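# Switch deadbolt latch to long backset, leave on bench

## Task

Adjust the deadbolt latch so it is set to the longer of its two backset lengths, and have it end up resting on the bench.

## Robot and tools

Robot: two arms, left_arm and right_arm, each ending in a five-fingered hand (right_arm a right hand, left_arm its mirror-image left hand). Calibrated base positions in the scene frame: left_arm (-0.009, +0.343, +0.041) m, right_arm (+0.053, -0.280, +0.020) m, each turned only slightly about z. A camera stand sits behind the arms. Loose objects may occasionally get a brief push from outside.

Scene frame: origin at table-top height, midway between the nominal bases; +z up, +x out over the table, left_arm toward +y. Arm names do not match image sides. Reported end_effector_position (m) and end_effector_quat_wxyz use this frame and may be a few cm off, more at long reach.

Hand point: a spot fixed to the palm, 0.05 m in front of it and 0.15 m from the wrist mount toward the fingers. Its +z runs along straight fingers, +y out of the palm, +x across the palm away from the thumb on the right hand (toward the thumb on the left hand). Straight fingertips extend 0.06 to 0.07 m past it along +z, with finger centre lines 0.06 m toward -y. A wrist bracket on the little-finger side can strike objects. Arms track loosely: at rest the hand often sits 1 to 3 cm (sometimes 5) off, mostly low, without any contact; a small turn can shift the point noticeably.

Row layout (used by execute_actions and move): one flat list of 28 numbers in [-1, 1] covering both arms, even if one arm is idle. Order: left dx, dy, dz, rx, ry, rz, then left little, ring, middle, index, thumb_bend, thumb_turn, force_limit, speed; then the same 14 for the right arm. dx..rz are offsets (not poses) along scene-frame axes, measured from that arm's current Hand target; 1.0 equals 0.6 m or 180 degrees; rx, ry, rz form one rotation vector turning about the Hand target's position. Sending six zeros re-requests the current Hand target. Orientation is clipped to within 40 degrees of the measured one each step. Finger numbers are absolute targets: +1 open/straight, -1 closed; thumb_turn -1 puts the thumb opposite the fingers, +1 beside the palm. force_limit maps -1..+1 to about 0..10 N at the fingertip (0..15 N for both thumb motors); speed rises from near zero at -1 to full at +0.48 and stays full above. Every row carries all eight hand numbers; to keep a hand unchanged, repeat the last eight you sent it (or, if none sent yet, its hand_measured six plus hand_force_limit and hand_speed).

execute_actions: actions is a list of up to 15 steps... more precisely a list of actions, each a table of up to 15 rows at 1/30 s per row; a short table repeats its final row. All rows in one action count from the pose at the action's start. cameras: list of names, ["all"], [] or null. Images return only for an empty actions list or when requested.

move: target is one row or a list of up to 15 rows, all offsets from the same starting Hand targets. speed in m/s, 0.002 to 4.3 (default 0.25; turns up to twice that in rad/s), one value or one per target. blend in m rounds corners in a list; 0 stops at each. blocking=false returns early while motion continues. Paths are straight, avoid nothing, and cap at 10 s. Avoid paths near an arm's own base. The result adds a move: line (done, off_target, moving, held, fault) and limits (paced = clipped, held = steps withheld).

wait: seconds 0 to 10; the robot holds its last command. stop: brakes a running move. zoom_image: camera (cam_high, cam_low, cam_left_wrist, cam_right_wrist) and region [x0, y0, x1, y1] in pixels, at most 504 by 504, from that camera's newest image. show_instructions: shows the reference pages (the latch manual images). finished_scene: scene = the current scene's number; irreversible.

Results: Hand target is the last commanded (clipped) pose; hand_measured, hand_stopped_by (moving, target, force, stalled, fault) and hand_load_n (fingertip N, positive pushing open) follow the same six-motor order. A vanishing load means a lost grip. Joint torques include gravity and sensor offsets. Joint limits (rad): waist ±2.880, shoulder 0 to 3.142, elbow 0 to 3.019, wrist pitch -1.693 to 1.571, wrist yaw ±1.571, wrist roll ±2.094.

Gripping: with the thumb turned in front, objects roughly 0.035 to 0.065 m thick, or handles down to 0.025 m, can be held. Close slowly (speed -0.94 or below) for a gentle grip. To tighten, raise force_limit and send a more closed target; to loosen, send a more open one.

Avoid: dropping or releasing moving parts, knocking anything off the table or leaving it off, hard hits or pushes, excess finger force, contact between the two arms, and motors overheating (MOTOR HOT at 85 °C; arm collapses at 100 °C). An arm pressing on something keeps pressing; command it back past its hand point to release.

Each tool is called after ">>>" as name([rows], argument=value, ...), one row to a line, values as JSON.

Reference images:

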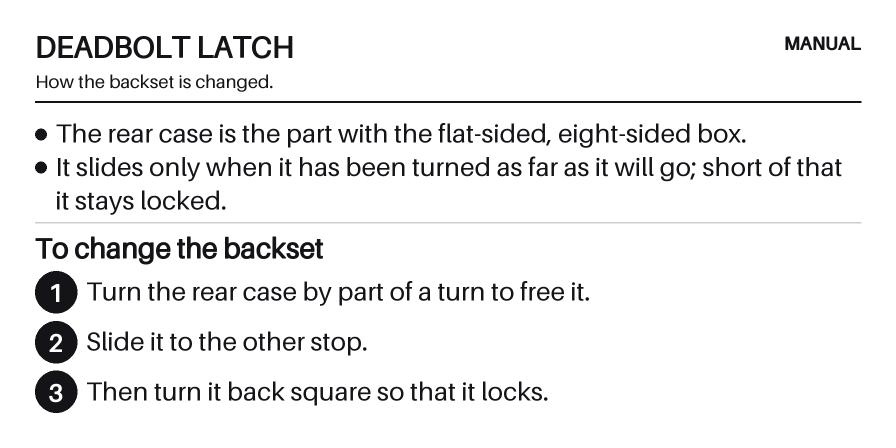

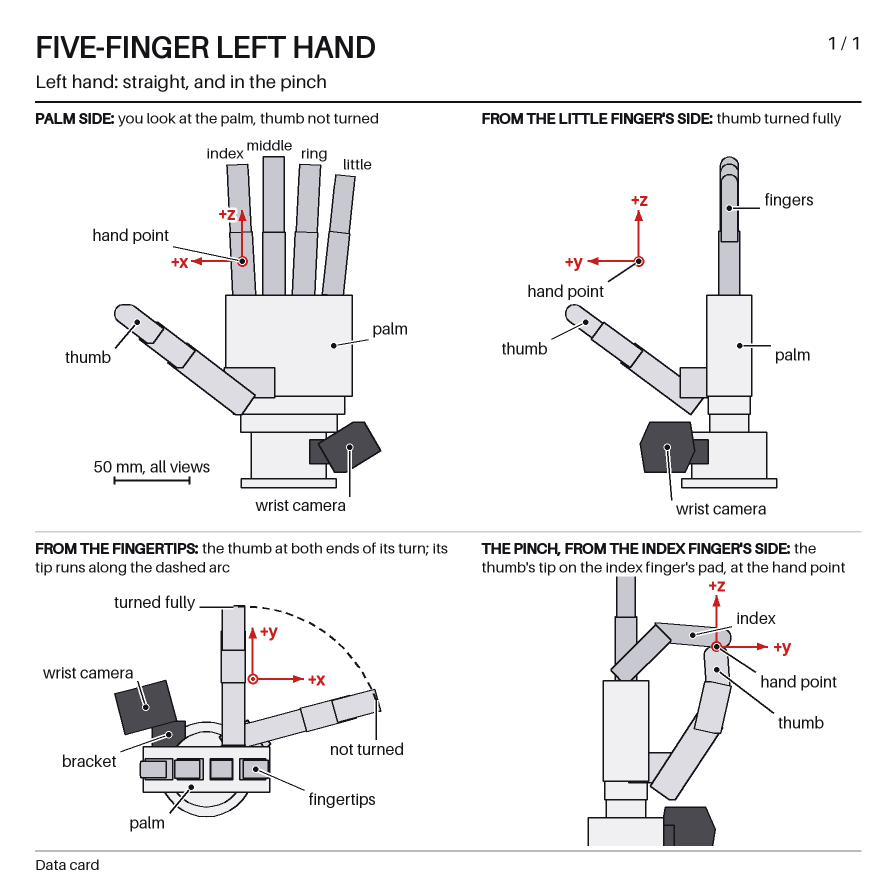

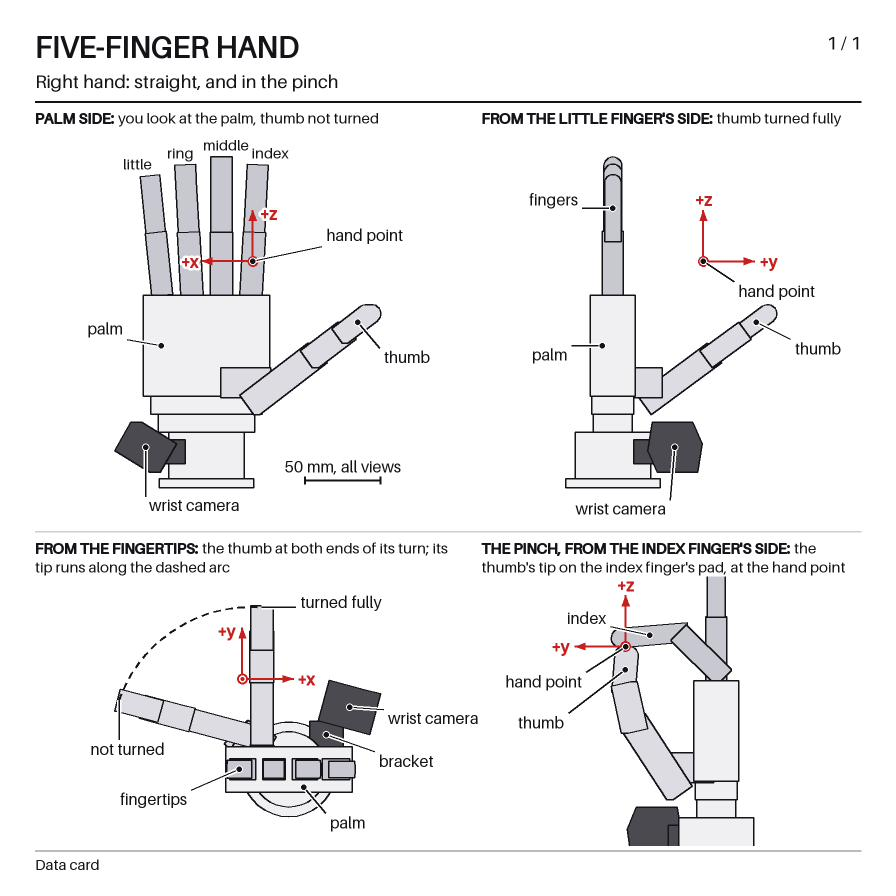

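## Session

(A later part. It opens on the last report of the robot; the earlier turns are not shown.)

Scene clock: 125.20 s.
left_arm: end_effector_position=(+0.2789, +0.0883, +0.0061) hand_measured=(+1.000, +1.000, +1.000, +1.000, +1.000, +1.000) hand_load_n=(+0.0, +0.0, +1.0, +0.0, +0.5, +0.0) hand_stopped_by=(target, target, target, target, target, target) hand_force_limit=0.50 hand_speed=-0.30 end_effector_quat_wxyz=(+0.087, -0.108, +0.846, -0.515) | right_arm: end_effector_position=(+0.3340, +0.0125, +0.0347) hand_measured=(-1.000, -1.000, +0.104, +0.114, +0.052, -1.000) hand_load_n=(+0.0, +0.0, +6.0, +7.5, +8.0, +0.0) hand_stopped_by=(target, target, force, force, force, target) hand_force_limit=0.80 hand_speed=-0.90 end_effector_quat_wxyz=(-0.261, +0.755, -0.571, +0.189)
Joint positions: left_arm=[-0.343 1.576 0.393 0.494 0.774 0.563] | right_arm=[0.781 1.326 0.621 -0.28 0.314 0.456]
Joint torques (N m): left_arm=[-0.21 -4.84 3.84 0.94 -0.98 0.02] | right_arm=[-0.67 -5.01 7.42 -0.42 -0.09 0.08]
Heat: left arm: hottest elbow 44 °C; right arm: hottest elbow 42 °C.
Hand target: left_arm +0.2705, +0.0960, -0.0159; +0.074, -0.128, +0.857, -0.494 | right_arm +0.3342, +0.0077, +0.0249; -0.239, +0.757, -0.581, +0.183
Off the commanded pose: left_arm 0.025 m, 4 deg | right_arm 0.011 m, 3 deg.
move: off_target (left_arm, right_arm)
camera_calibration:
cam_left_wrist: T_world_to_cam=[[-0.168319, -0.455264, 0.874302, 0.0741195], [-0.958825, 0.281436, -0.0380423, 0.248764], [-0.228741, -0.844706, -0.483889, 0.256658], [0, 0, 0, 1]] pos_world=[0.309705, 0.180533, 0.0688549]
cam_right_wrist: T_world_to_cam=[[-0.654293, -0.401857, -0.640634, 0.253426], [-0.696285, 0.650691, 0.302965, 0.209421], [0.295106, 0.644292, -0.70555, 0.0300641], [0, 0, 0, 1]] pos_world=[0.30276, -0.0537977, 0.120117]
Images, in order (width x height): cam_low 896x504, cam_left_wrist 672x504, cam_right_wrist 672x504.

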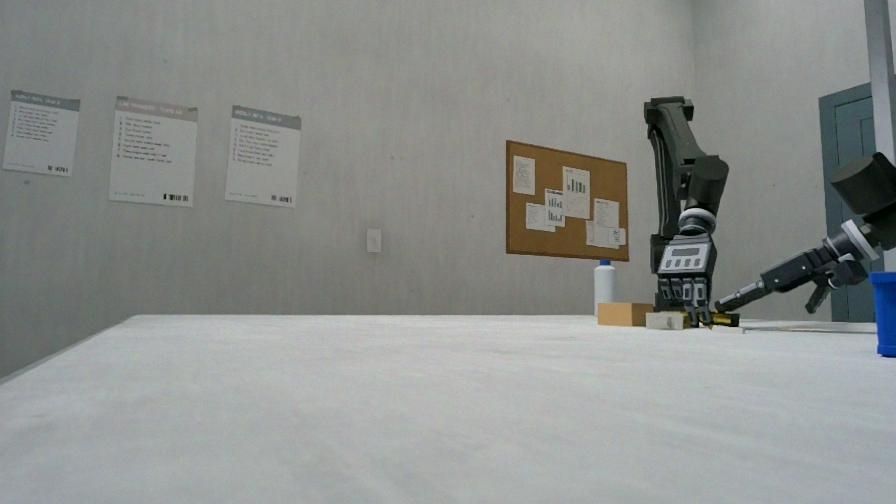

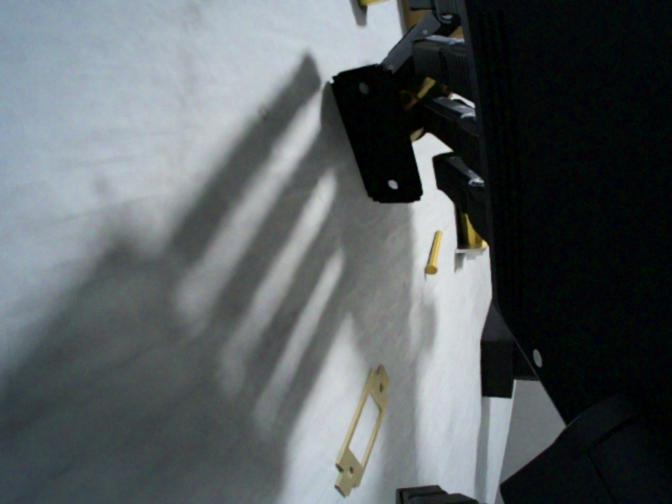

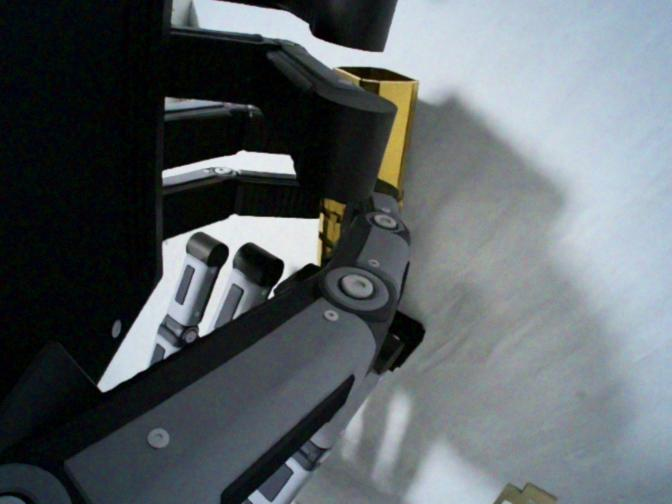

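>>> execute_actions([
  [[0,0,0,0,0,0,1,1,1,1,1,1,0.5,-0.3,0,0,0,0,0,0,-1,-1,-0.65,-0.65,-0.55,-1,0.9,-0.9]],
  [[0,0,0,0,0,0,1,1,1,1,1,1,0.5,-0.3,0,0,0,0,0,0,-1,-1,-0.65,-0.65,-0.55,-1,0.9,-0.9]],
], cameras=["cam_right_wrist"])

>>> zoom_image(camera="cam_right_wrist", region=[270, 50, 440, 370])

Scene clock: 127.37 s.
left_arm: end_effector_position=(+0.2790, +0.0882, +0.0061) hand_measured=(+1.000, +1.000, +1.000, +1.000, +1.000, +1.000) hand_load_n=(+0.0, -0.5, +0.5, +0.0, +0.0, +0.0) hand_stopped_by=(target, target, target, target, target, target) hand_force_limit=0.50 hand_speed=-0.30 end_effector_quat_wxyz=(+0.087, -0.107, +0.846, -0.515) | right_arm: end_effector_position=(+0.3337, +0.0124, +0.0343) hand_measured=(-1.000, -1.000, +0.098, +0.108, +0.016, -1.000) hand_load_n=(+0.0, +0.0, +10.5, +12.0, +13.0, +1.0) hand_stopped_by=(target, target, force, force, force, target) hand_force_limit=0.90 hand_speed=-0.90 end_effector_quat_wxyz=(-0.260, +0.755, -0.571, +0.189)
Joint positions: left_arm=[-0.343 1.576 0.393 0.495 0.774 0.563] | right_arm=[0.781 1.327 0.622 -0.282 0.314 0.457]
Joint torques (N m): left_arm=[-0.32 -4.72 3.84 0.9 -0.98 0.03] | right_arm=[-0.62 -5.13 7.36 -0.38 -0.09 0.06]
Heat: left arm: hottest elbow 43 °C; right arm: hottest elbow 42 °C.
Hand target: left_arm +0.2705, +0.0960, -0.0159; +0.075, -0.128, +0.857, -0.494 | right_arm +0.3341, +0.0076, +0.0247; -0.239, +0.757, -0.581, +0.183
Off the commanded pose: left_arm 0.025 m, 4 deg | right_arm 0.011 m, 3 deg.
Step readings (end_effector_position of left_arm | right_arm):
0: (+0.2789, +0.0883, +0.0061) | (+0.3340, +0.0126, +0.0347)
1: (+0.2789, +0.0883, +0.0061) | (+0.3340, +0.0126, +0.0347)
2: (+0.2789, +0.0883, +0.0061) | (+0.3340, +0.0126, +0.0347)
4: (+0.2789, +0.0883, +0.0061) | (+0.3339, +0.0125, +0.0344)
8: (+0.2789, +0.0882, +0.0061) | (+0.3338, +0.0124, +0.0343)
15: (+0.2790, +0.0882, +0.0061) | (+0.3337, +0.0124, +0.0343)
16: (+0.2790, +0.0882, +0.0061) | (+0.3337, +0.0124, +0.0343)
17: (+0.2790, +0.0882, +0.0061) | (+0.3337, +0.0124, +0.0343)
19: (+0.2790, +0.0882, +0.0061) | (+0.3337, +0.0124, +0.0343)
23: (+0.2790, +0.0882, +0.0061) | (+0.3337, +0.0124, +0.0343)
30: (+0.2790, +0.0882, +0.0061) | (+0.3337, +0.0124, +0.0343)
camera_calibration:
cam_right_wrist: T_world_to_cam=[[-0.655842, -0.401854, -0.63905, 0.253343], [-0.695078, 0.651723, 0.303519, 0.209063], [0.294514, 0.64325, -0.706747, 0.0302405], [0, 0, 0, 1]] pos_world=[0.302562, -0.0538967, 0.119817]
Images, in order (width x height): cam_right_wrist 672x504.

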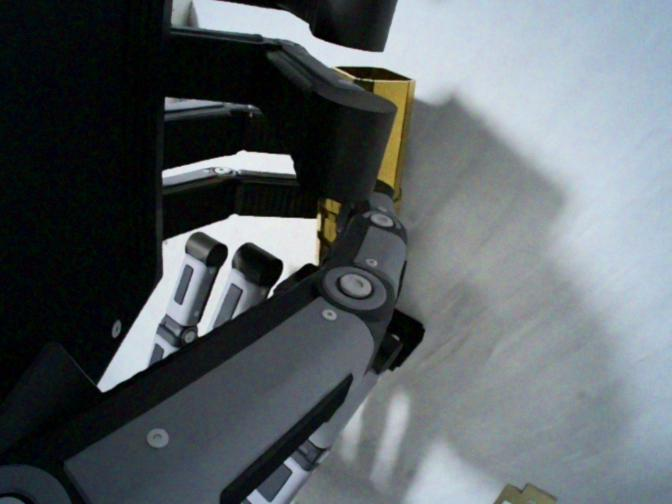

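Scaled by 1.575 from the camera's 672x504 image, which has a finer 960x720 frame.

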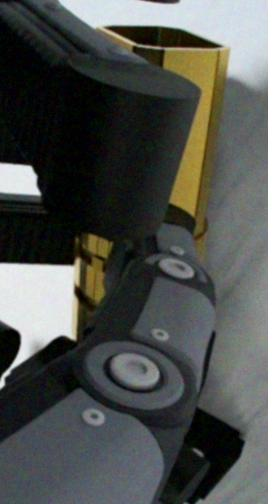

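>>> move([
  [0.015,0.01,0.12,0,0,0,1,1,1,1,1,1,0.5,-0.3,0,0,0,0,0,0,-1,-1,-0.65,-0.65,-0.55,-1,0.9,-0.9],
  [0.015,0.1,0.19,0,0,0,1,1,1,1,1,1,0.5,-0.3,0,0,0,0,0,0,-1,-1,-0.65,-0.65,-0.55,-1,0.9,-0.9],
], speed=[0.12,0.15], cameras=["cam_low","cam_left_wrist"])

>>> zoom_image(camera="cam_left_wrist", region=[270, 40, 430, 200])

>>> zoom_image(camera="cam_low", region=[692, 295, 752, 335])

Scene clock: 130.37 s.
left_arm: end_effector_position=(+0.2567, +0.1587, +0.0787) hand_measured=(+1.000, +1.000, +1.000, +1.000, +1.000, +1.000) hand_load_n=(+0.0, +0.0, +0.0, +0.0, +0.0, -0.5) hand_stopped_by=(target, target, target, target, target, target) hand_force_limit=0.50 hand_speed=-0.30 end_effector_quat_wxyz=(+0.052, -0.143, +0.860, -0.487) | right_arm: end_effector_position=(+0.3339, +0.0125, +0.0345) hand_measured=(-1.000, -1.000, +0.098, +0.108, +0.016, -1.000) hand_load_n=(+0.0, +0.0, +11.0, +12.5, +11.5, +0.5) hand_stopped_by=(target, target, force, force, force, target) hand_force_limit=0.90 hand_speed=-0.90 end_effector_quat_wxyz=(-0.260, +0.755, -0.571, +0.189)
Joint positions: left_arm=[-0.134 1.183 0.443 -0.223 0.885 0.78] | right_arm=[0.781 1.327 0.623 -0.283 0.314 0.457]
Joint torques (N m): left_arm=[-0.09 -6.48 11.88 0.54 0.53 0.11] | right_arm=[-0.62 -5.25 7.3 -0.29 -0.09 0.07]
Heat: left arm: hottest elbow 43 °C; right arm: hottest elbow 42 °C.
Hand target: left_arm +0.2794, +0.1560, +0.0980; +0.075, -0.128, +0.857, -0.494 | right_arm +0.3342, +0.0077, +0.0248; -0.239, +0.757, -0.581, +0.183
Off the commanded pose: left_arm 0.030 m, 3 deg | right_arm 0.011 m, 3 deg.
move: off_target (left_arm, right_arm)
camera_calibration:
cam_left_wrist: T_world_to_cam=[[-0.0653918, -0.499792, 0.863674, 0.0203592], [-0.963844, 0.255698, 0.0749913, 0.206961], [-0.258319, -0.827543, -0.498442, 0.352271], [0, 0, 0, 1]] pos_world=[0.291808, 0.248776, 0.142483]
Images, in order (width x height): cam_low 896x504, cam_left_wrist 672x504.

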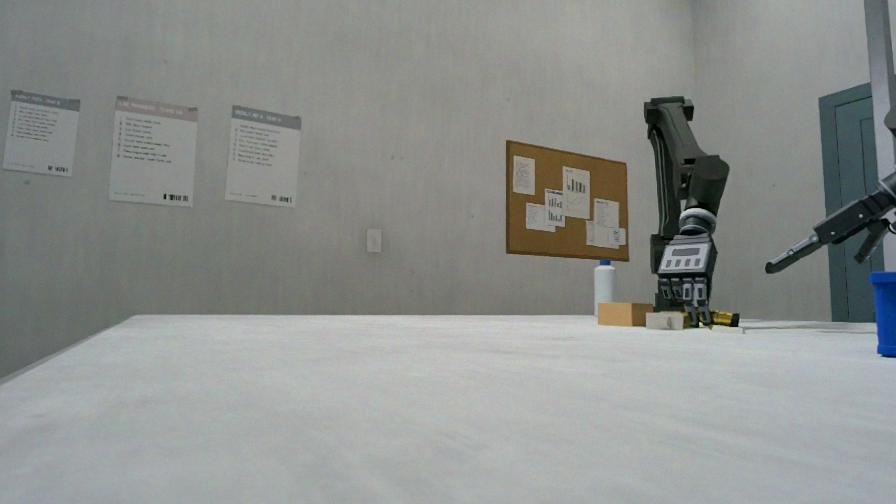

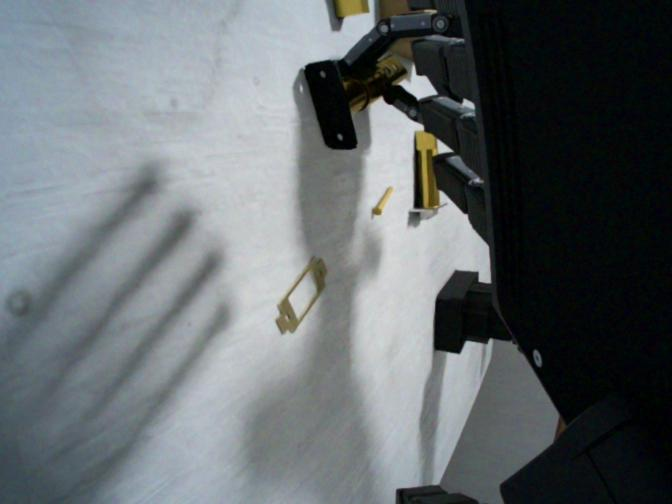

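Scaled by 3.150 from the camera's 672x504 image, which has a finer 960x720 frame.

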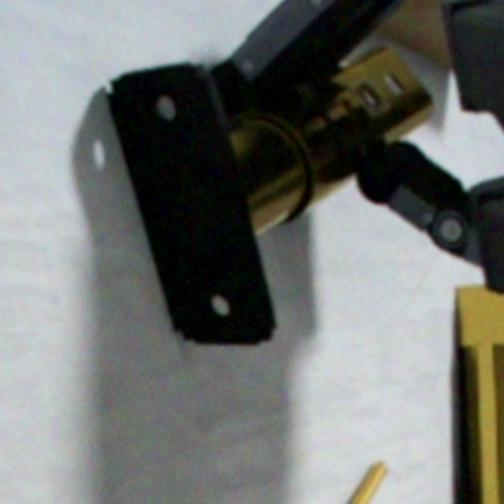

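Scaled by 8.400 from the camera's 896x504 image, which has a finer 1280x720 frame.

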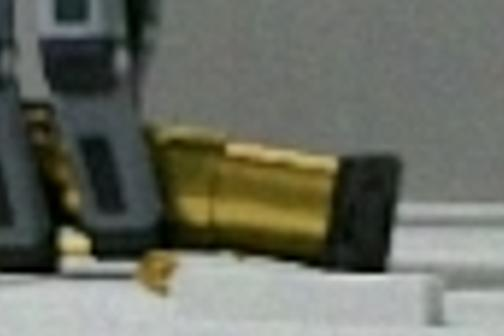

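>>> zoom_image(camera="cam_left_wrist", region=[335, 45, 415, 125])

Scaled by 6.300 from the camera's 672x504 image, which has a finer 960x720 frame.

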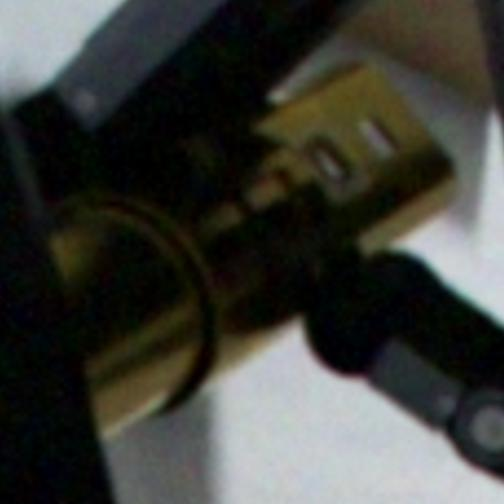

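>>> move([
  [-0.0123,-0.108,-0.0967,0,0,0,1,1,1,1,1,1,0.5,-0.3,0,0,0,0,0,0,-1,-1,-0.65,-0.65,-0.55,-1,0.9,-0.9],
  [-0.0157,-0.106,-0.187,0,0,0,1,1,1,1,1,1,0.5,-0.3,0,0,0,0,0,0,-1,-1,-0.65,-0.65,-0.55,-1,0.9,-0.9],
], speed=[0.12,0.05], cameras=["cam_low","cam_left_wrist"])

>>> zoom_image(camera="cam_left_wrist", region=[280, 40, 500, 240])

>>> zoom_image(camera="cam_low", region=[692, 295, 752, 335])

Scene clock: 138.03 s.
left_arm: end_effector_position=(+0.2776, +0.0868, +0.0067) hand_measured=(+1.000, +1.000, +1.000, +1.000, +1.000, +1.000) hand_load_n=(+0.0, +0.0, +1.0, +0.0, +0.0, +0.0) hand_stopped_by=(target, target, target, target, target, target) hand_force_limit=0.50 hand_speed=-0.30 end_effector_quat_wxyz=(+0.088, -0.109, +0.847, -0.512) | right_arm: end_effector_position=(+0.3340, +0.0121, +0.0345) hand_measured=(-1.000, -1.000, +0.098, +0.108, +0.016, -1.000) hand_load_n=(+0.0, +0.0, +10.5, +12.0, +13.0, +1.0) hand_stopped_by=(target, target, force, force, force, target) hand_force_limit=0.90 hand_speed=-0.90 end_effector_quat_wxyz=(-0.259, +0.755, -0.572, +0.189)
Joint positions: left_arm=[-0.352 1.568 0.391 0.489 0.762 0.558] | right_arm=[0.78 1.327 0.623 -0.284 0.314 0.457]
Joint torques (N m): left_arm=[-0.5 -4.48 4.14 1.13 -0.83 -0.02] | right_arm=[-0.62 -5.19 7.31 -0.28 -0.09 0.07]
Heat: left arm: hottest elbow 43 °C; right arm: hottest elbow 43 °C.
Hand target: left_arm +0.2700, +0.0925, -0.0142; +0.074, -0.128, +0.857, -0.494 | right_arm +0.3342, +0.0077, +0.0248; -0.239, +0.757, -0.581, +0.183
Off the commanded pose: left_arm 0.023 m, 4 deg | right_arm 0.011 m, 3 deg.
move: off_target (left_arm, right_arm)
camera_calibration:
cam_left_wrist: T_world_to_cam=[[-0.165775, -0.4607, 0.871937, 0.0724669], [-0.95977, 0.278559, -0.0352935, 0.248455], [-0.226626, -0.84271, -0.488345, 0.254715], [0, 0, 0, 1]] pos_world=[0.308198, 0.178827, 0.0699709]
Images, in order (width x height): cam_low 896x504, cam_left_wrist 672x504.

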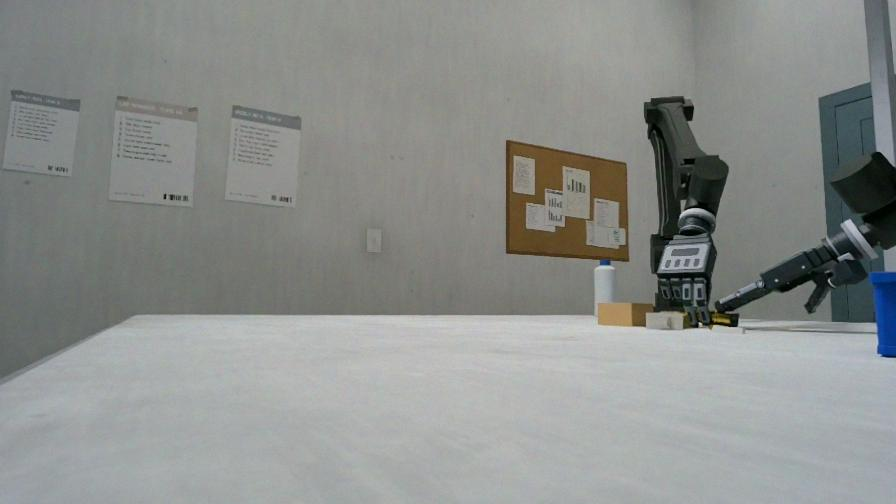

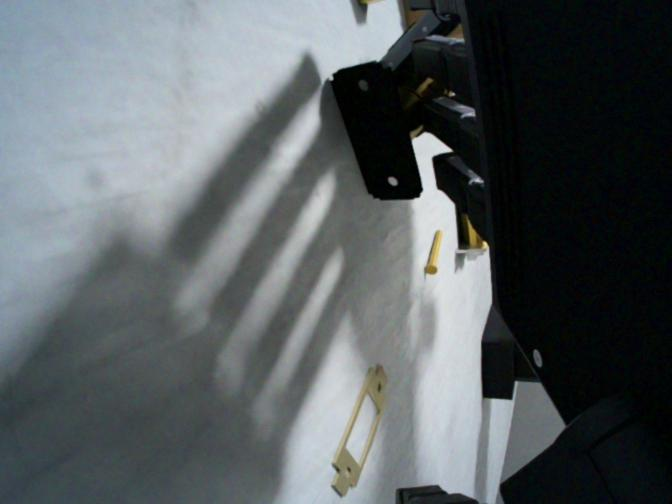

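Scaled by 2.291 from the camera's 672x504 image, which has a finer 960x720 frame.

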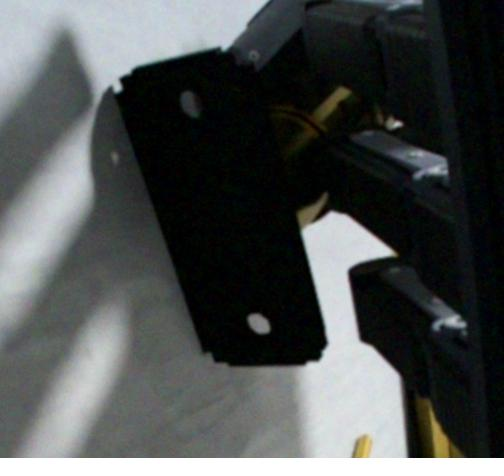

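Scaled by 8.400 from the camera's 896x504 image, which has a finer 1280x720 frame.

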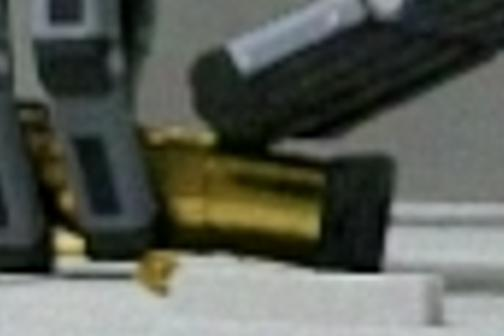

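>>> move([
  [0,0,0,0,0,0,1,1,1,1,1,1,0.5,-0.3,0.0112,0.003,0.003,-0.0252,0.0939,0,-1,-1,-0.65,-0.65,-0.55,-1,0.9,-0.9],
], speed=[0.08], cameras=["cam_low","cam_left_wrist","cam_right_wrist"])

>>> zoom_image(camera="cam_left_wrist", region=[280, 40, 500, 240])

>>> zoom_image(camera="cam_low", region=[692, 295, 752, 335])

>>> zoom_image(camera="cam_right_wrist", region=[270, 50, 440, 370])

Scene clock: 141.10 s.
left_arm: end_effector_position=(+0.2797, +0.0869, +0.0070) hand_measured=(+1.000, +1.000, +1.000, +1.000, +1.000, +1.000) hand_load_n=(+0.0, -0.5, +1.0, -0.5, +0.0, +0.0) hand_stopped_by=(target, target, target, target, target, target) hand_force_limit=0.50 hand_speed=-0.30 end_effector_quat_wxyz=(+0.092, -0.109, +0.847, -0.512) | right_arm: end_effector_position=(+0.3437, +0.0144, +0.0383) hand_measured=(-1.000, -1.000, +0.098, +0.108, +0.016, -1.000) hand_load_n=(+0.0, +0.0, +8.0, +9.0, +11.5, +2.0) hand_stopped_by=(target, target, force, force, force, target) hand_force_limit=0.90 hand_speed=-0.90 end_effector_quat_wxyz=(-0.146, +0.779, -0.601, +0.102)
Joint positions: left_arm=[-0.352 1.569 0.391 0.497 0.756 0.557] | right_arm=[0.685 1.475 0.852 -0.62 0.147 0.452]
Joint torques (N m): left_arm=[-0.62 -4.48 4.12 0.85 -0.6 -0.02] | right_arm=[-0.26 -6.77 7.31 -0.69 -0.36 -0.12]
Heat: left arm: hottest elbow 43 °C; right arm: hottest elbow 43 °C.
Hand target: left_arm +0.2700, +0.0924, -0.0141; +0.074, -0.128, +0.857, -0.494 | right_arm +0.3409, +0.0096, +0.0266; -0.121, +0.784, -0.602, +0.093
Off the commanded pose: left_arm 0.024 m, 4 deg | right_arm 0.013 m, 3 deg.
move: off_target (left_arm, right_arm)
camera_calibration:
cam_left_wrist: T_world_to_cam=[[-0.170081, -0.461859, 0.870493, 0.0738307], [-0.960781, 0.274061, -0.0423133, 0.251198], [-0.219026, -0.84355, -0.490358, 0.253294], [0, 0, 0, 1]] pos_world=[0.309381, 0.178922, 0.0705645]
cam_right_wrist: T_world_to_cam=[[-0.811849, -0.429402, -0.39562, 0.307989], [-0.577586, 0.689768, 0.436593, 0.167431], [0.0854127, 0.582952, -0.808004, 0.105523], [0, 0, 0, 1]] pos_world=[0.337733, -0.0447523, 0.134011]
Images, in order (width x height): cam_low 896x504, cam_left_wrist 672x504, cam_right_wrist 672x504.

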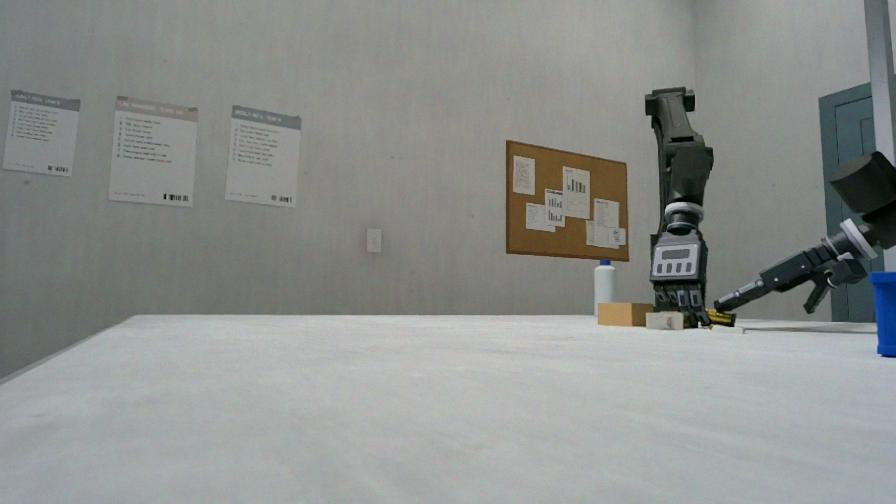

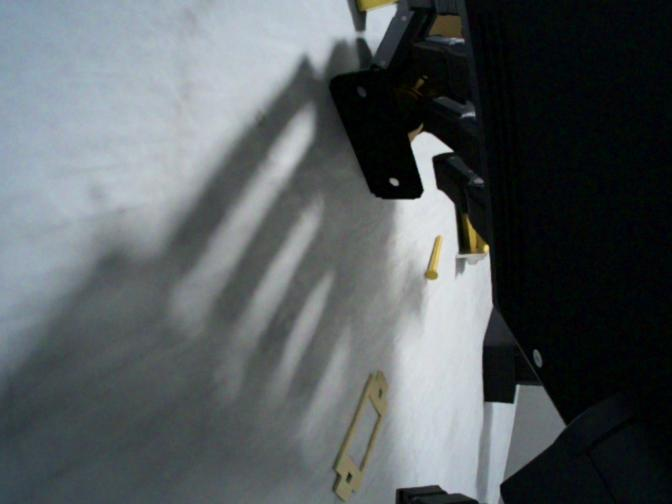

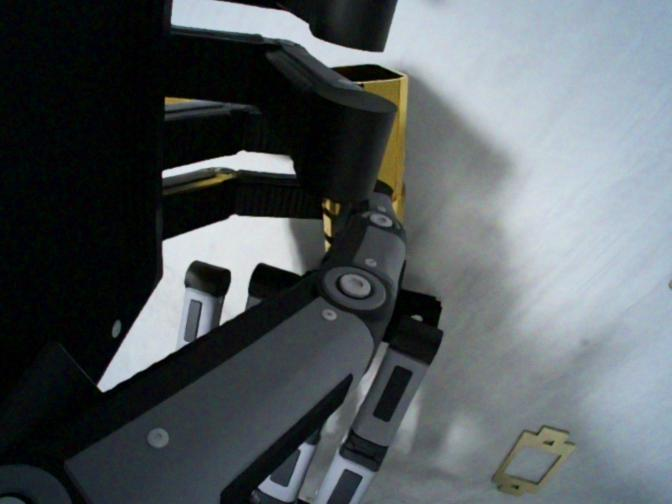

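Scaled by 2.291 from the camera's 672x504 image, which has a finer 960x720 frame.

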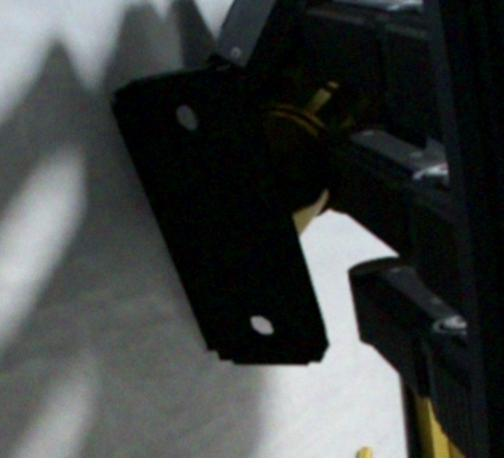

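Scaled by 8.400 from the camera's 896x504 image, which has a finer 1280x720 frame.

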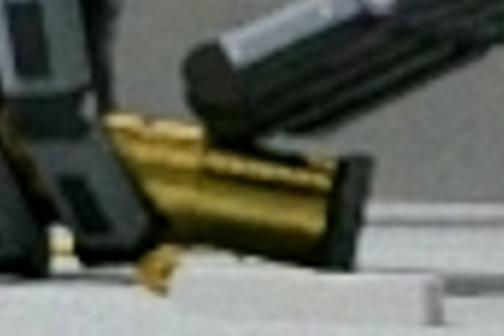

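Scaled by 1.575 from the camera's 672x504 image, which has a finer 960x720 frame.

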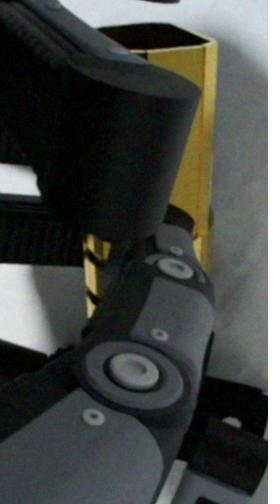

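>>> move([
  [0.015,0.01,0.12,0,0,0,1,1,1,1,1,1,0.5,-0.3,0,0,0,0,0,0,-1,-1,-0.7,-0.7,-0.6,-1,0.9,-0.9],
  [0.015,0.1,0.19,0,0,0,1,1,1,1,1,1,0.5,-0.3,0,0,0,0,0,0,-1,-1,-0.7,-0.7,-0.6,-1,0.9,-0.9],
], speed=[0.12,0.15], cameras=["cam_low","cam_left_wrist"])

>>> zoom_image(camera="cam_left_wrist", region=[270, 20, 430, 180])

>>> zoom_image(camera="cam_low", region=[692, 295, 752, 335])

Scene clock: 144.37 s.
left_arm: end_effector_position=(+0.2563, +0.1554, +0.0802) hand_measured=(+1.000, +1.000, +1.000, +1.000, +1.000, +1.000) hand_load_n=(+0.0, +0.0, +0.0, +0.0, +0.0, +0.0) hand_stopped_by=(target, target, target, target, target, target) hand_force_limit=0.50 hand_speed=-0.30 end_effector_quat_wxyz=(+0.052, -0.143, +0.860, -0.487) | right_arm: end_effector_position=(+0.3436, +0.0145, +0.0385) hand_measured=(-1.000, -1.000, +0.094, +0.106, -0.002, -1.000) hand_load_n=(+0.0, +0.0, +13.0, +11.0, +13.0, +2.5) hand_stopped_by=(target, target, force, force, force, target) hand_force_limit=0.90 hand_speed=-0.90 end_effector_quat_wxyz=(-0.145, +0.779, -0.601, +0.102)
Joint positions: left_arm=[-0.147 1.178 0.444 -0.216 0.877 0.764] | right_arm=[0.685 1.475 0.853 -0.622 0.146 0.451]
Joint torques (N m): left_arm=[-0.03 -6.53 11.9 0.54 0.53 0.12] | right_arm=[-0.26 -6.83 7.23 -0.58 -0.33 -0.11]
Heat: left arm: hottest elbow 43 °C; right arm: hottest elbow 43 °C.
Hand target: left_arm +0.2790, +0.1524, +0.0998; +0.075, -0.128, +0.857, -0.494 | right_arm +0.3409, +0.0096, +0.0266; -0.121, +0.784, -0.601, +0.093
Off the commanded pose: left_arm 0.030 m, 3 deg | right_arm 0.013 m, 3 deg.
move: off_target (left_arm, right_arm)
camera_calibration:
cam_left_wrist: T_world_to_cam=[[-0.0653351, -0.50033, 0.863366, 0.0174602], [-0.963848, 0.255622, 0.0751965, 0.207289], [-0.258318, -0.827241, -0.498944, 0.350233], [0, 0, 0, 1]] pos_world=[0.291408, 0.245475, 0.144084]
Images, in order (width x height): cam_low 896x504, cam_left_wrist 672x504.

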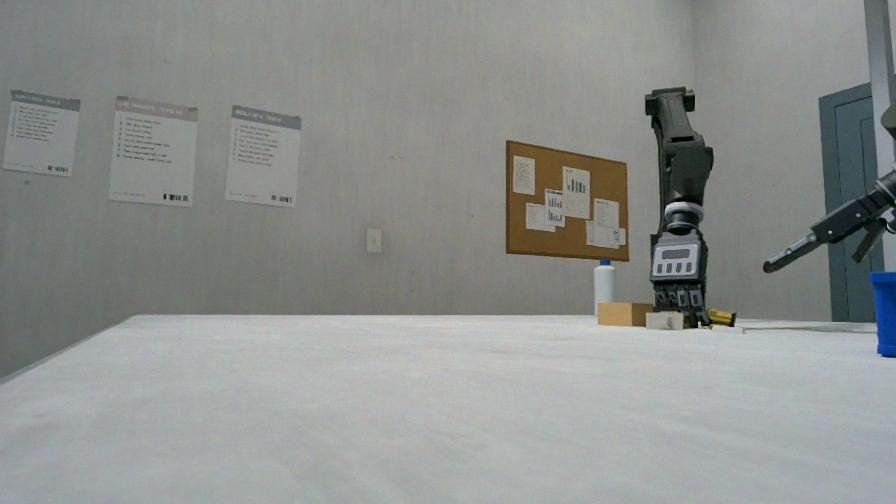

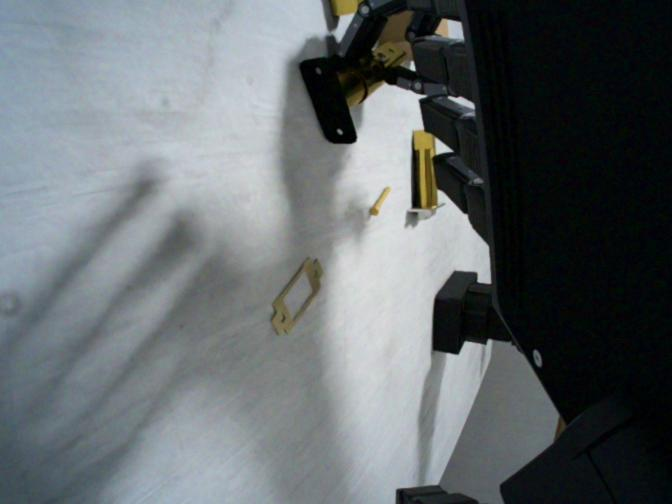

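Scaled by 3.150 from the camera's 672x504 image, which has a finer 960x720 frame.

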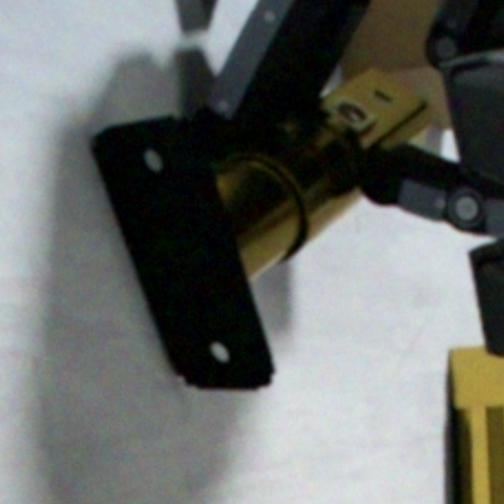

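Scaled by 8.400 from the camera's 896x504 image, which has a finer 1280x720 frame.

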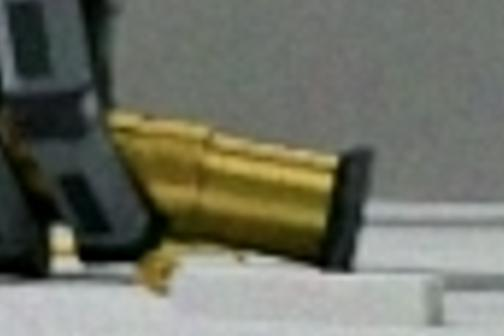

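>>> move([
  [0.01,-0.05,0.03,-0.0615,-0.0248,0.0597,-1,0,-1,0,1,1,0.5,-0.2,0,0,0,0,0,0,-1,-1,-0.7,-0.7,-0.6,-1,0.9,-0.9],
  [0.038,-0.17,0.0,-0.0615,-0.0248,0.0597,-1,0,-1,0,1,1,0.5,-0.2,0,0,0,0,0,0,-1,-1,-0.7,-0.7,-0.6,-1,0.9,-0.9],
], speed=[0.12,0.12], cameras=["cam_low","cam_left_wrist","cam_high"])

>>> zoom_image(camera="cam_low", region=[650, 235, 790, 335])

Scene clock: 153.83 s.
left_arm: end_effector_position=(+0.2808, +0.0633, +0.0820) hand_measured=(-1.000, +0.000, -1.000, +0.000, +1.000, +1.000) hand_load_n=(+0.0, +0.0, +0.0, +0.0, +0.0, +0.0) hand_stopped_by=(target, target, target, target, target, target) hand_force_limit=0.50 hand_speed=-0.20 end_effector_quat_wxyz=(+0.126, -0.204, +0.797, -0.554) | right_arm: end_effector_position=(+0.3436, +0.0145, +0.0385) hand_measured=(-1.000, -1.000, +0.094, +0.106, -0.002, -1.000) hand_load_n=(+0.0, +0.0, +13.0, +11.0, +13.5, +2.5) hand_stopped_by=(target, target, force, force, force, target) hand_force_limit=0.90 hand_speed=-0.90 end_effector_quat_wxyz=(-0.145, +0.779, -0.601, +0.102)
Joint positions: left_arm=[-0.429 1.32 0.341 0.538 0.589 0.23] | right_arm=[0.685 1.475 0.853 -0.622 0.146 0.451]
Joint torques (N m): left_arm=[-0.56 -5.89 10.55 2.28 0.03 -0.04] | right_arm=[-0.21 -6.77 7.23 -0.61 -0.32 -0.11]
Heat: left arm: hottest elbow 43 °C; right arm: hottest elbow 44 °C.
Hand target: left_arm +0.3018, +0.0504, +0.1000; +0.141, -0.195, +0.786, -0.570 | right_arm +0.3409, +0.0096, +0.0266; -0.121, +0.784, -0.601, +0.093
Off the commanded pose: left_arm 0.030 m, 3 deg | right_arm 0.013 m, 3 deg.
move: off_target (left_arm, right_arm)
camera_calibration:
cam_left_wrist: T_world_to_cam=[[-0.0674771, -0.367263, 0.927666, -0.0416428], [-0.996422, 0.0722394, -0.0438786, 0.284777], [-0.0508991, -0.927308, -0.370823, 0.218793], [0, 0, 0, 1]] pos_world=[0.292085, 0.167022, 0.13226]
Images, in order (width x height): cam_high 896x504, cam_low 896x504, cam_left_wrist 672x504.

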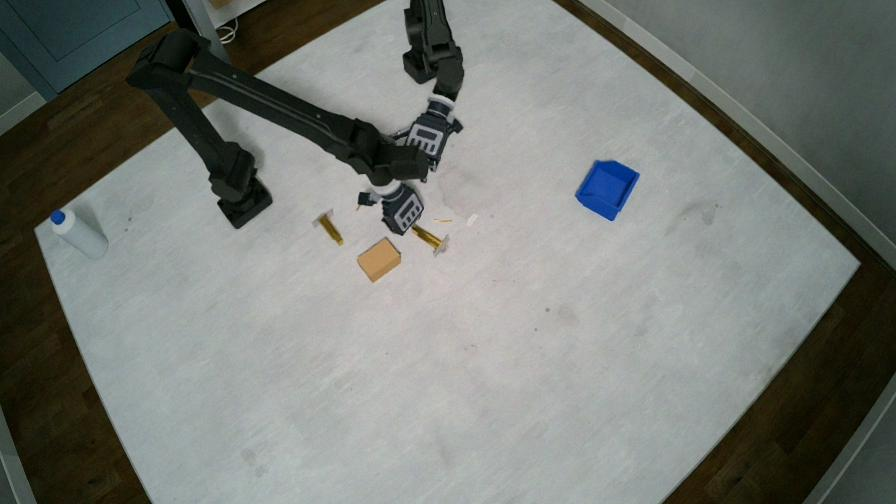

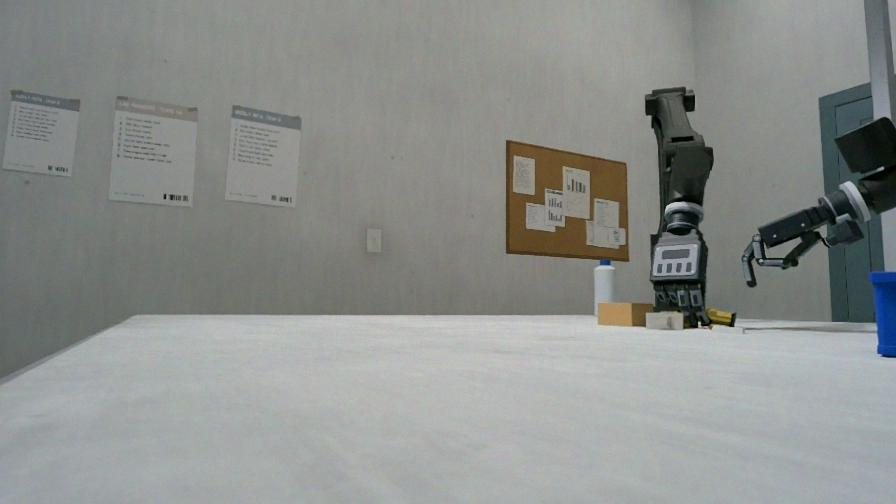

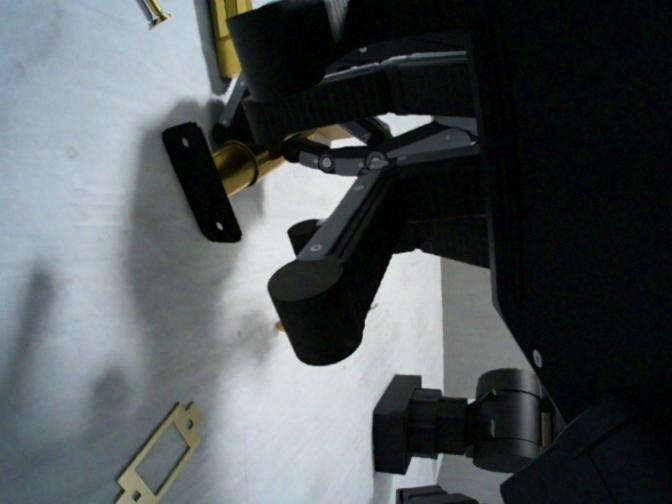

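Scaled by 3.600 from the camera's 896x504 image, which has a finer 1280x720 frame.

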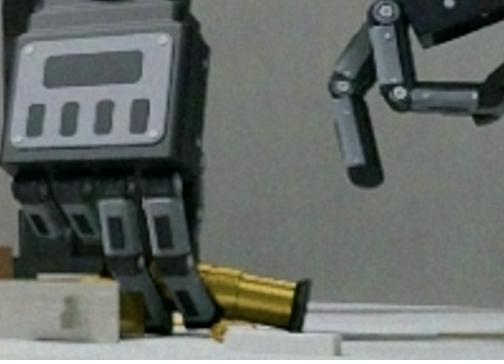

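>>> zoom_image(camera="cam_left_wrist", region=[150, 100, 310, 260])

Scaled by 3.150 from the camera's 672x504 image, which has a finer 960x720 frame.

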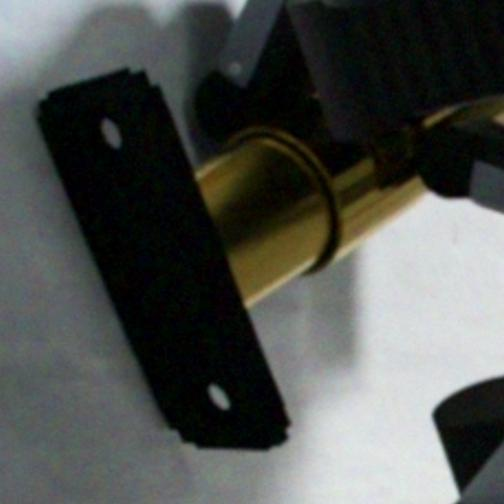

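>>> move([
  [-0.008,-0.0757,-0.06,0,0,0,-1,0,-1,0,1,1,0.5,-0.2,0,0,0,0,0,0,-1,-1,-0.7,-0.7,-0.6,-1,0.9,-0.9],
], speed=[0.08], cameras=["cam_low","cam_left_wrist","cam_high"])

>>> zoom_image(camera="cam_low", region=[650, 235, 790, 335])

>>> zoom_image(camera="cam_left_wrist", region=[150, 60, 450, 360])

Scene clock: 157.20 s.
left_arm: end_effector_position=(+0.2801, +0.0196, +0.0491) hand_measured=(-1.000, +0.000, -1.000, +0.000, +1.000, +1.000) hand_load_n=(+0.0, +0.0, +0.0, +0.0, +0.0, +0.0) hand_stopped_by=(target, target, target, target, target, target) hand_force_limit=0.50 hand_speed=-0.20 end_effector_quat_wxyz=(+0.130, -0.202, +0.798, -0.553) | right_arm: end_effector_position=(+0.3436, +0.0145, +0.0385) hand_measured=(-1.000, -1.000, +0.094, +0.106, -0.002, -1.000) hand_load_n=(+0.0, +0.0, +13.0, +11.0, +13.5, +2.5) hand_stopped_by=(target, target, force, force, force, target) hand_force_limit=0.90 hand_speed=-0.90 end_effector_quat_wxyz=(-0.145, +0.779, -0.601, +0.102)
Joint positions: left_arm=[-0.567 1.525 0.37 0.747 0.459 0.172] | right_arm=[0.685 1.475 0.853 -0.622 0.146 0.451]
Joint torques (N m): left_arm=[-0.73 -7.88 8.64 2.35 -0.03 -0.08] | right_arm=[-0.26 -6.83 7.2 -0.62 -0.34 -0.12]
Heat: left arm: hottest elbow 43 °C; right arm: hottest elbow 44 °C.
Hand target: left_arm +0.2971, +0.0050, +0.0639; +0.141, -0.195, +0.786, -0.570 | right_arm +0.3409, +0.0096, +0.0266; -0.121, +0.784, -0.601, +0.093
Off the commanded pose: left_arm 0.027 m, 3 deg | right_arm 0.013 m, 3 deg.
move: off_target (left_arm, right_arm)
camera_calibration:
cam_left_wrist: T_world_to_cam=[[-0.0739147, -0.37167, 0.925418, -0.0251446], [-0.996132, 0.0717364, -0.0507517, 0.286091], [-0.0475232, -0.925589, -0.375535, 0.165288], [0, 0, 0, 1]] pos_world=[0.290981, 0.12312, 0.0998602]
Images, in order (width x height): cam_high 896x504, cam_low 896x504, cam_left_wrist 672x504.

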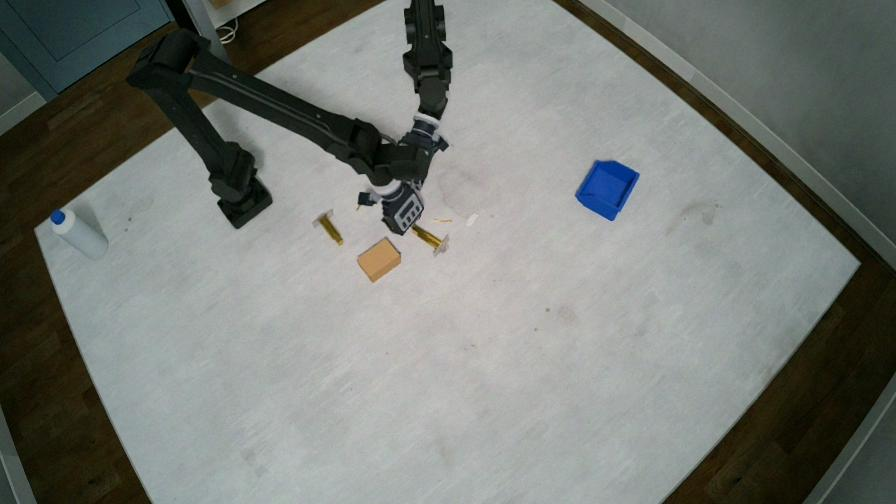

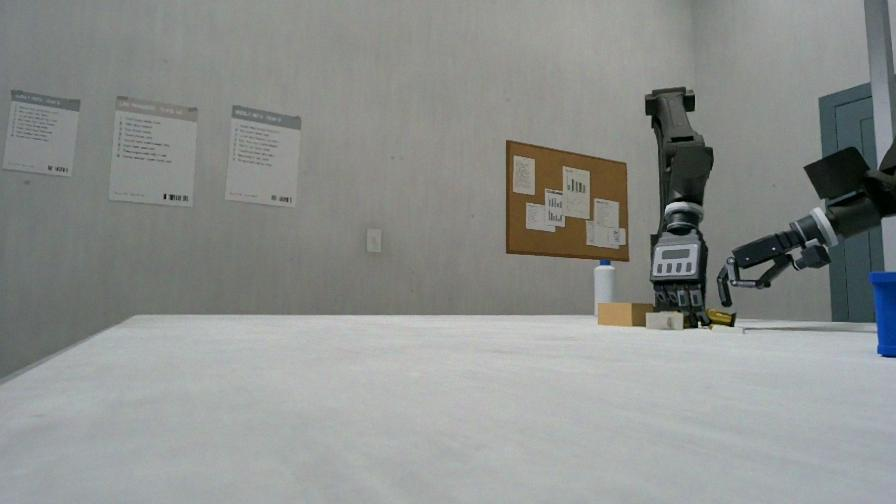

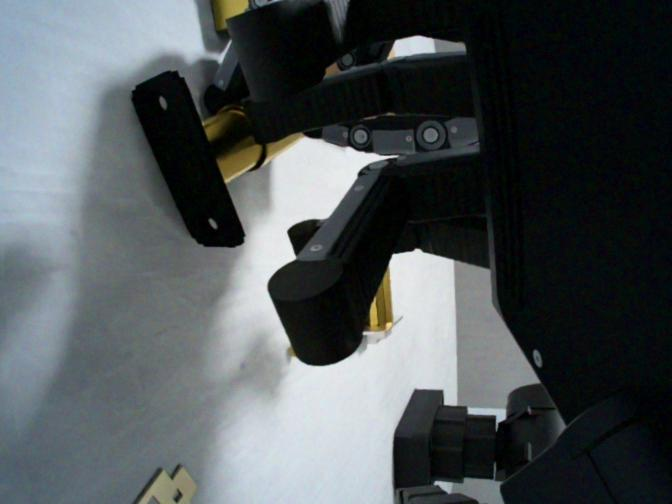

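Scaled by 3.600 from the camera's 896x504 image, which has a finer 1280x720 frame.

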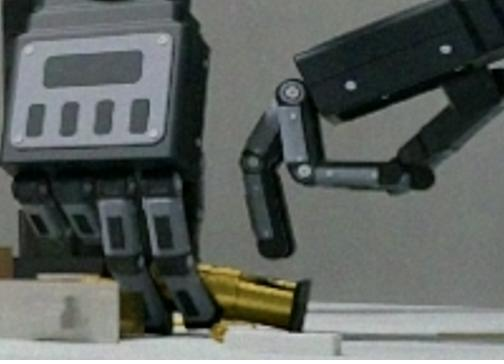

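Scaled by 1.680 from the camera's 672x504 image, which has a finer 960x720 frame.

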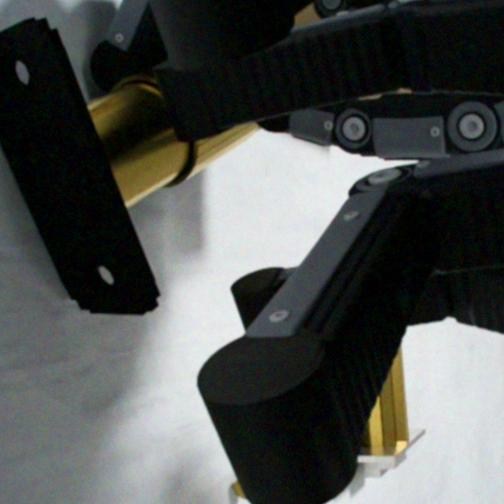

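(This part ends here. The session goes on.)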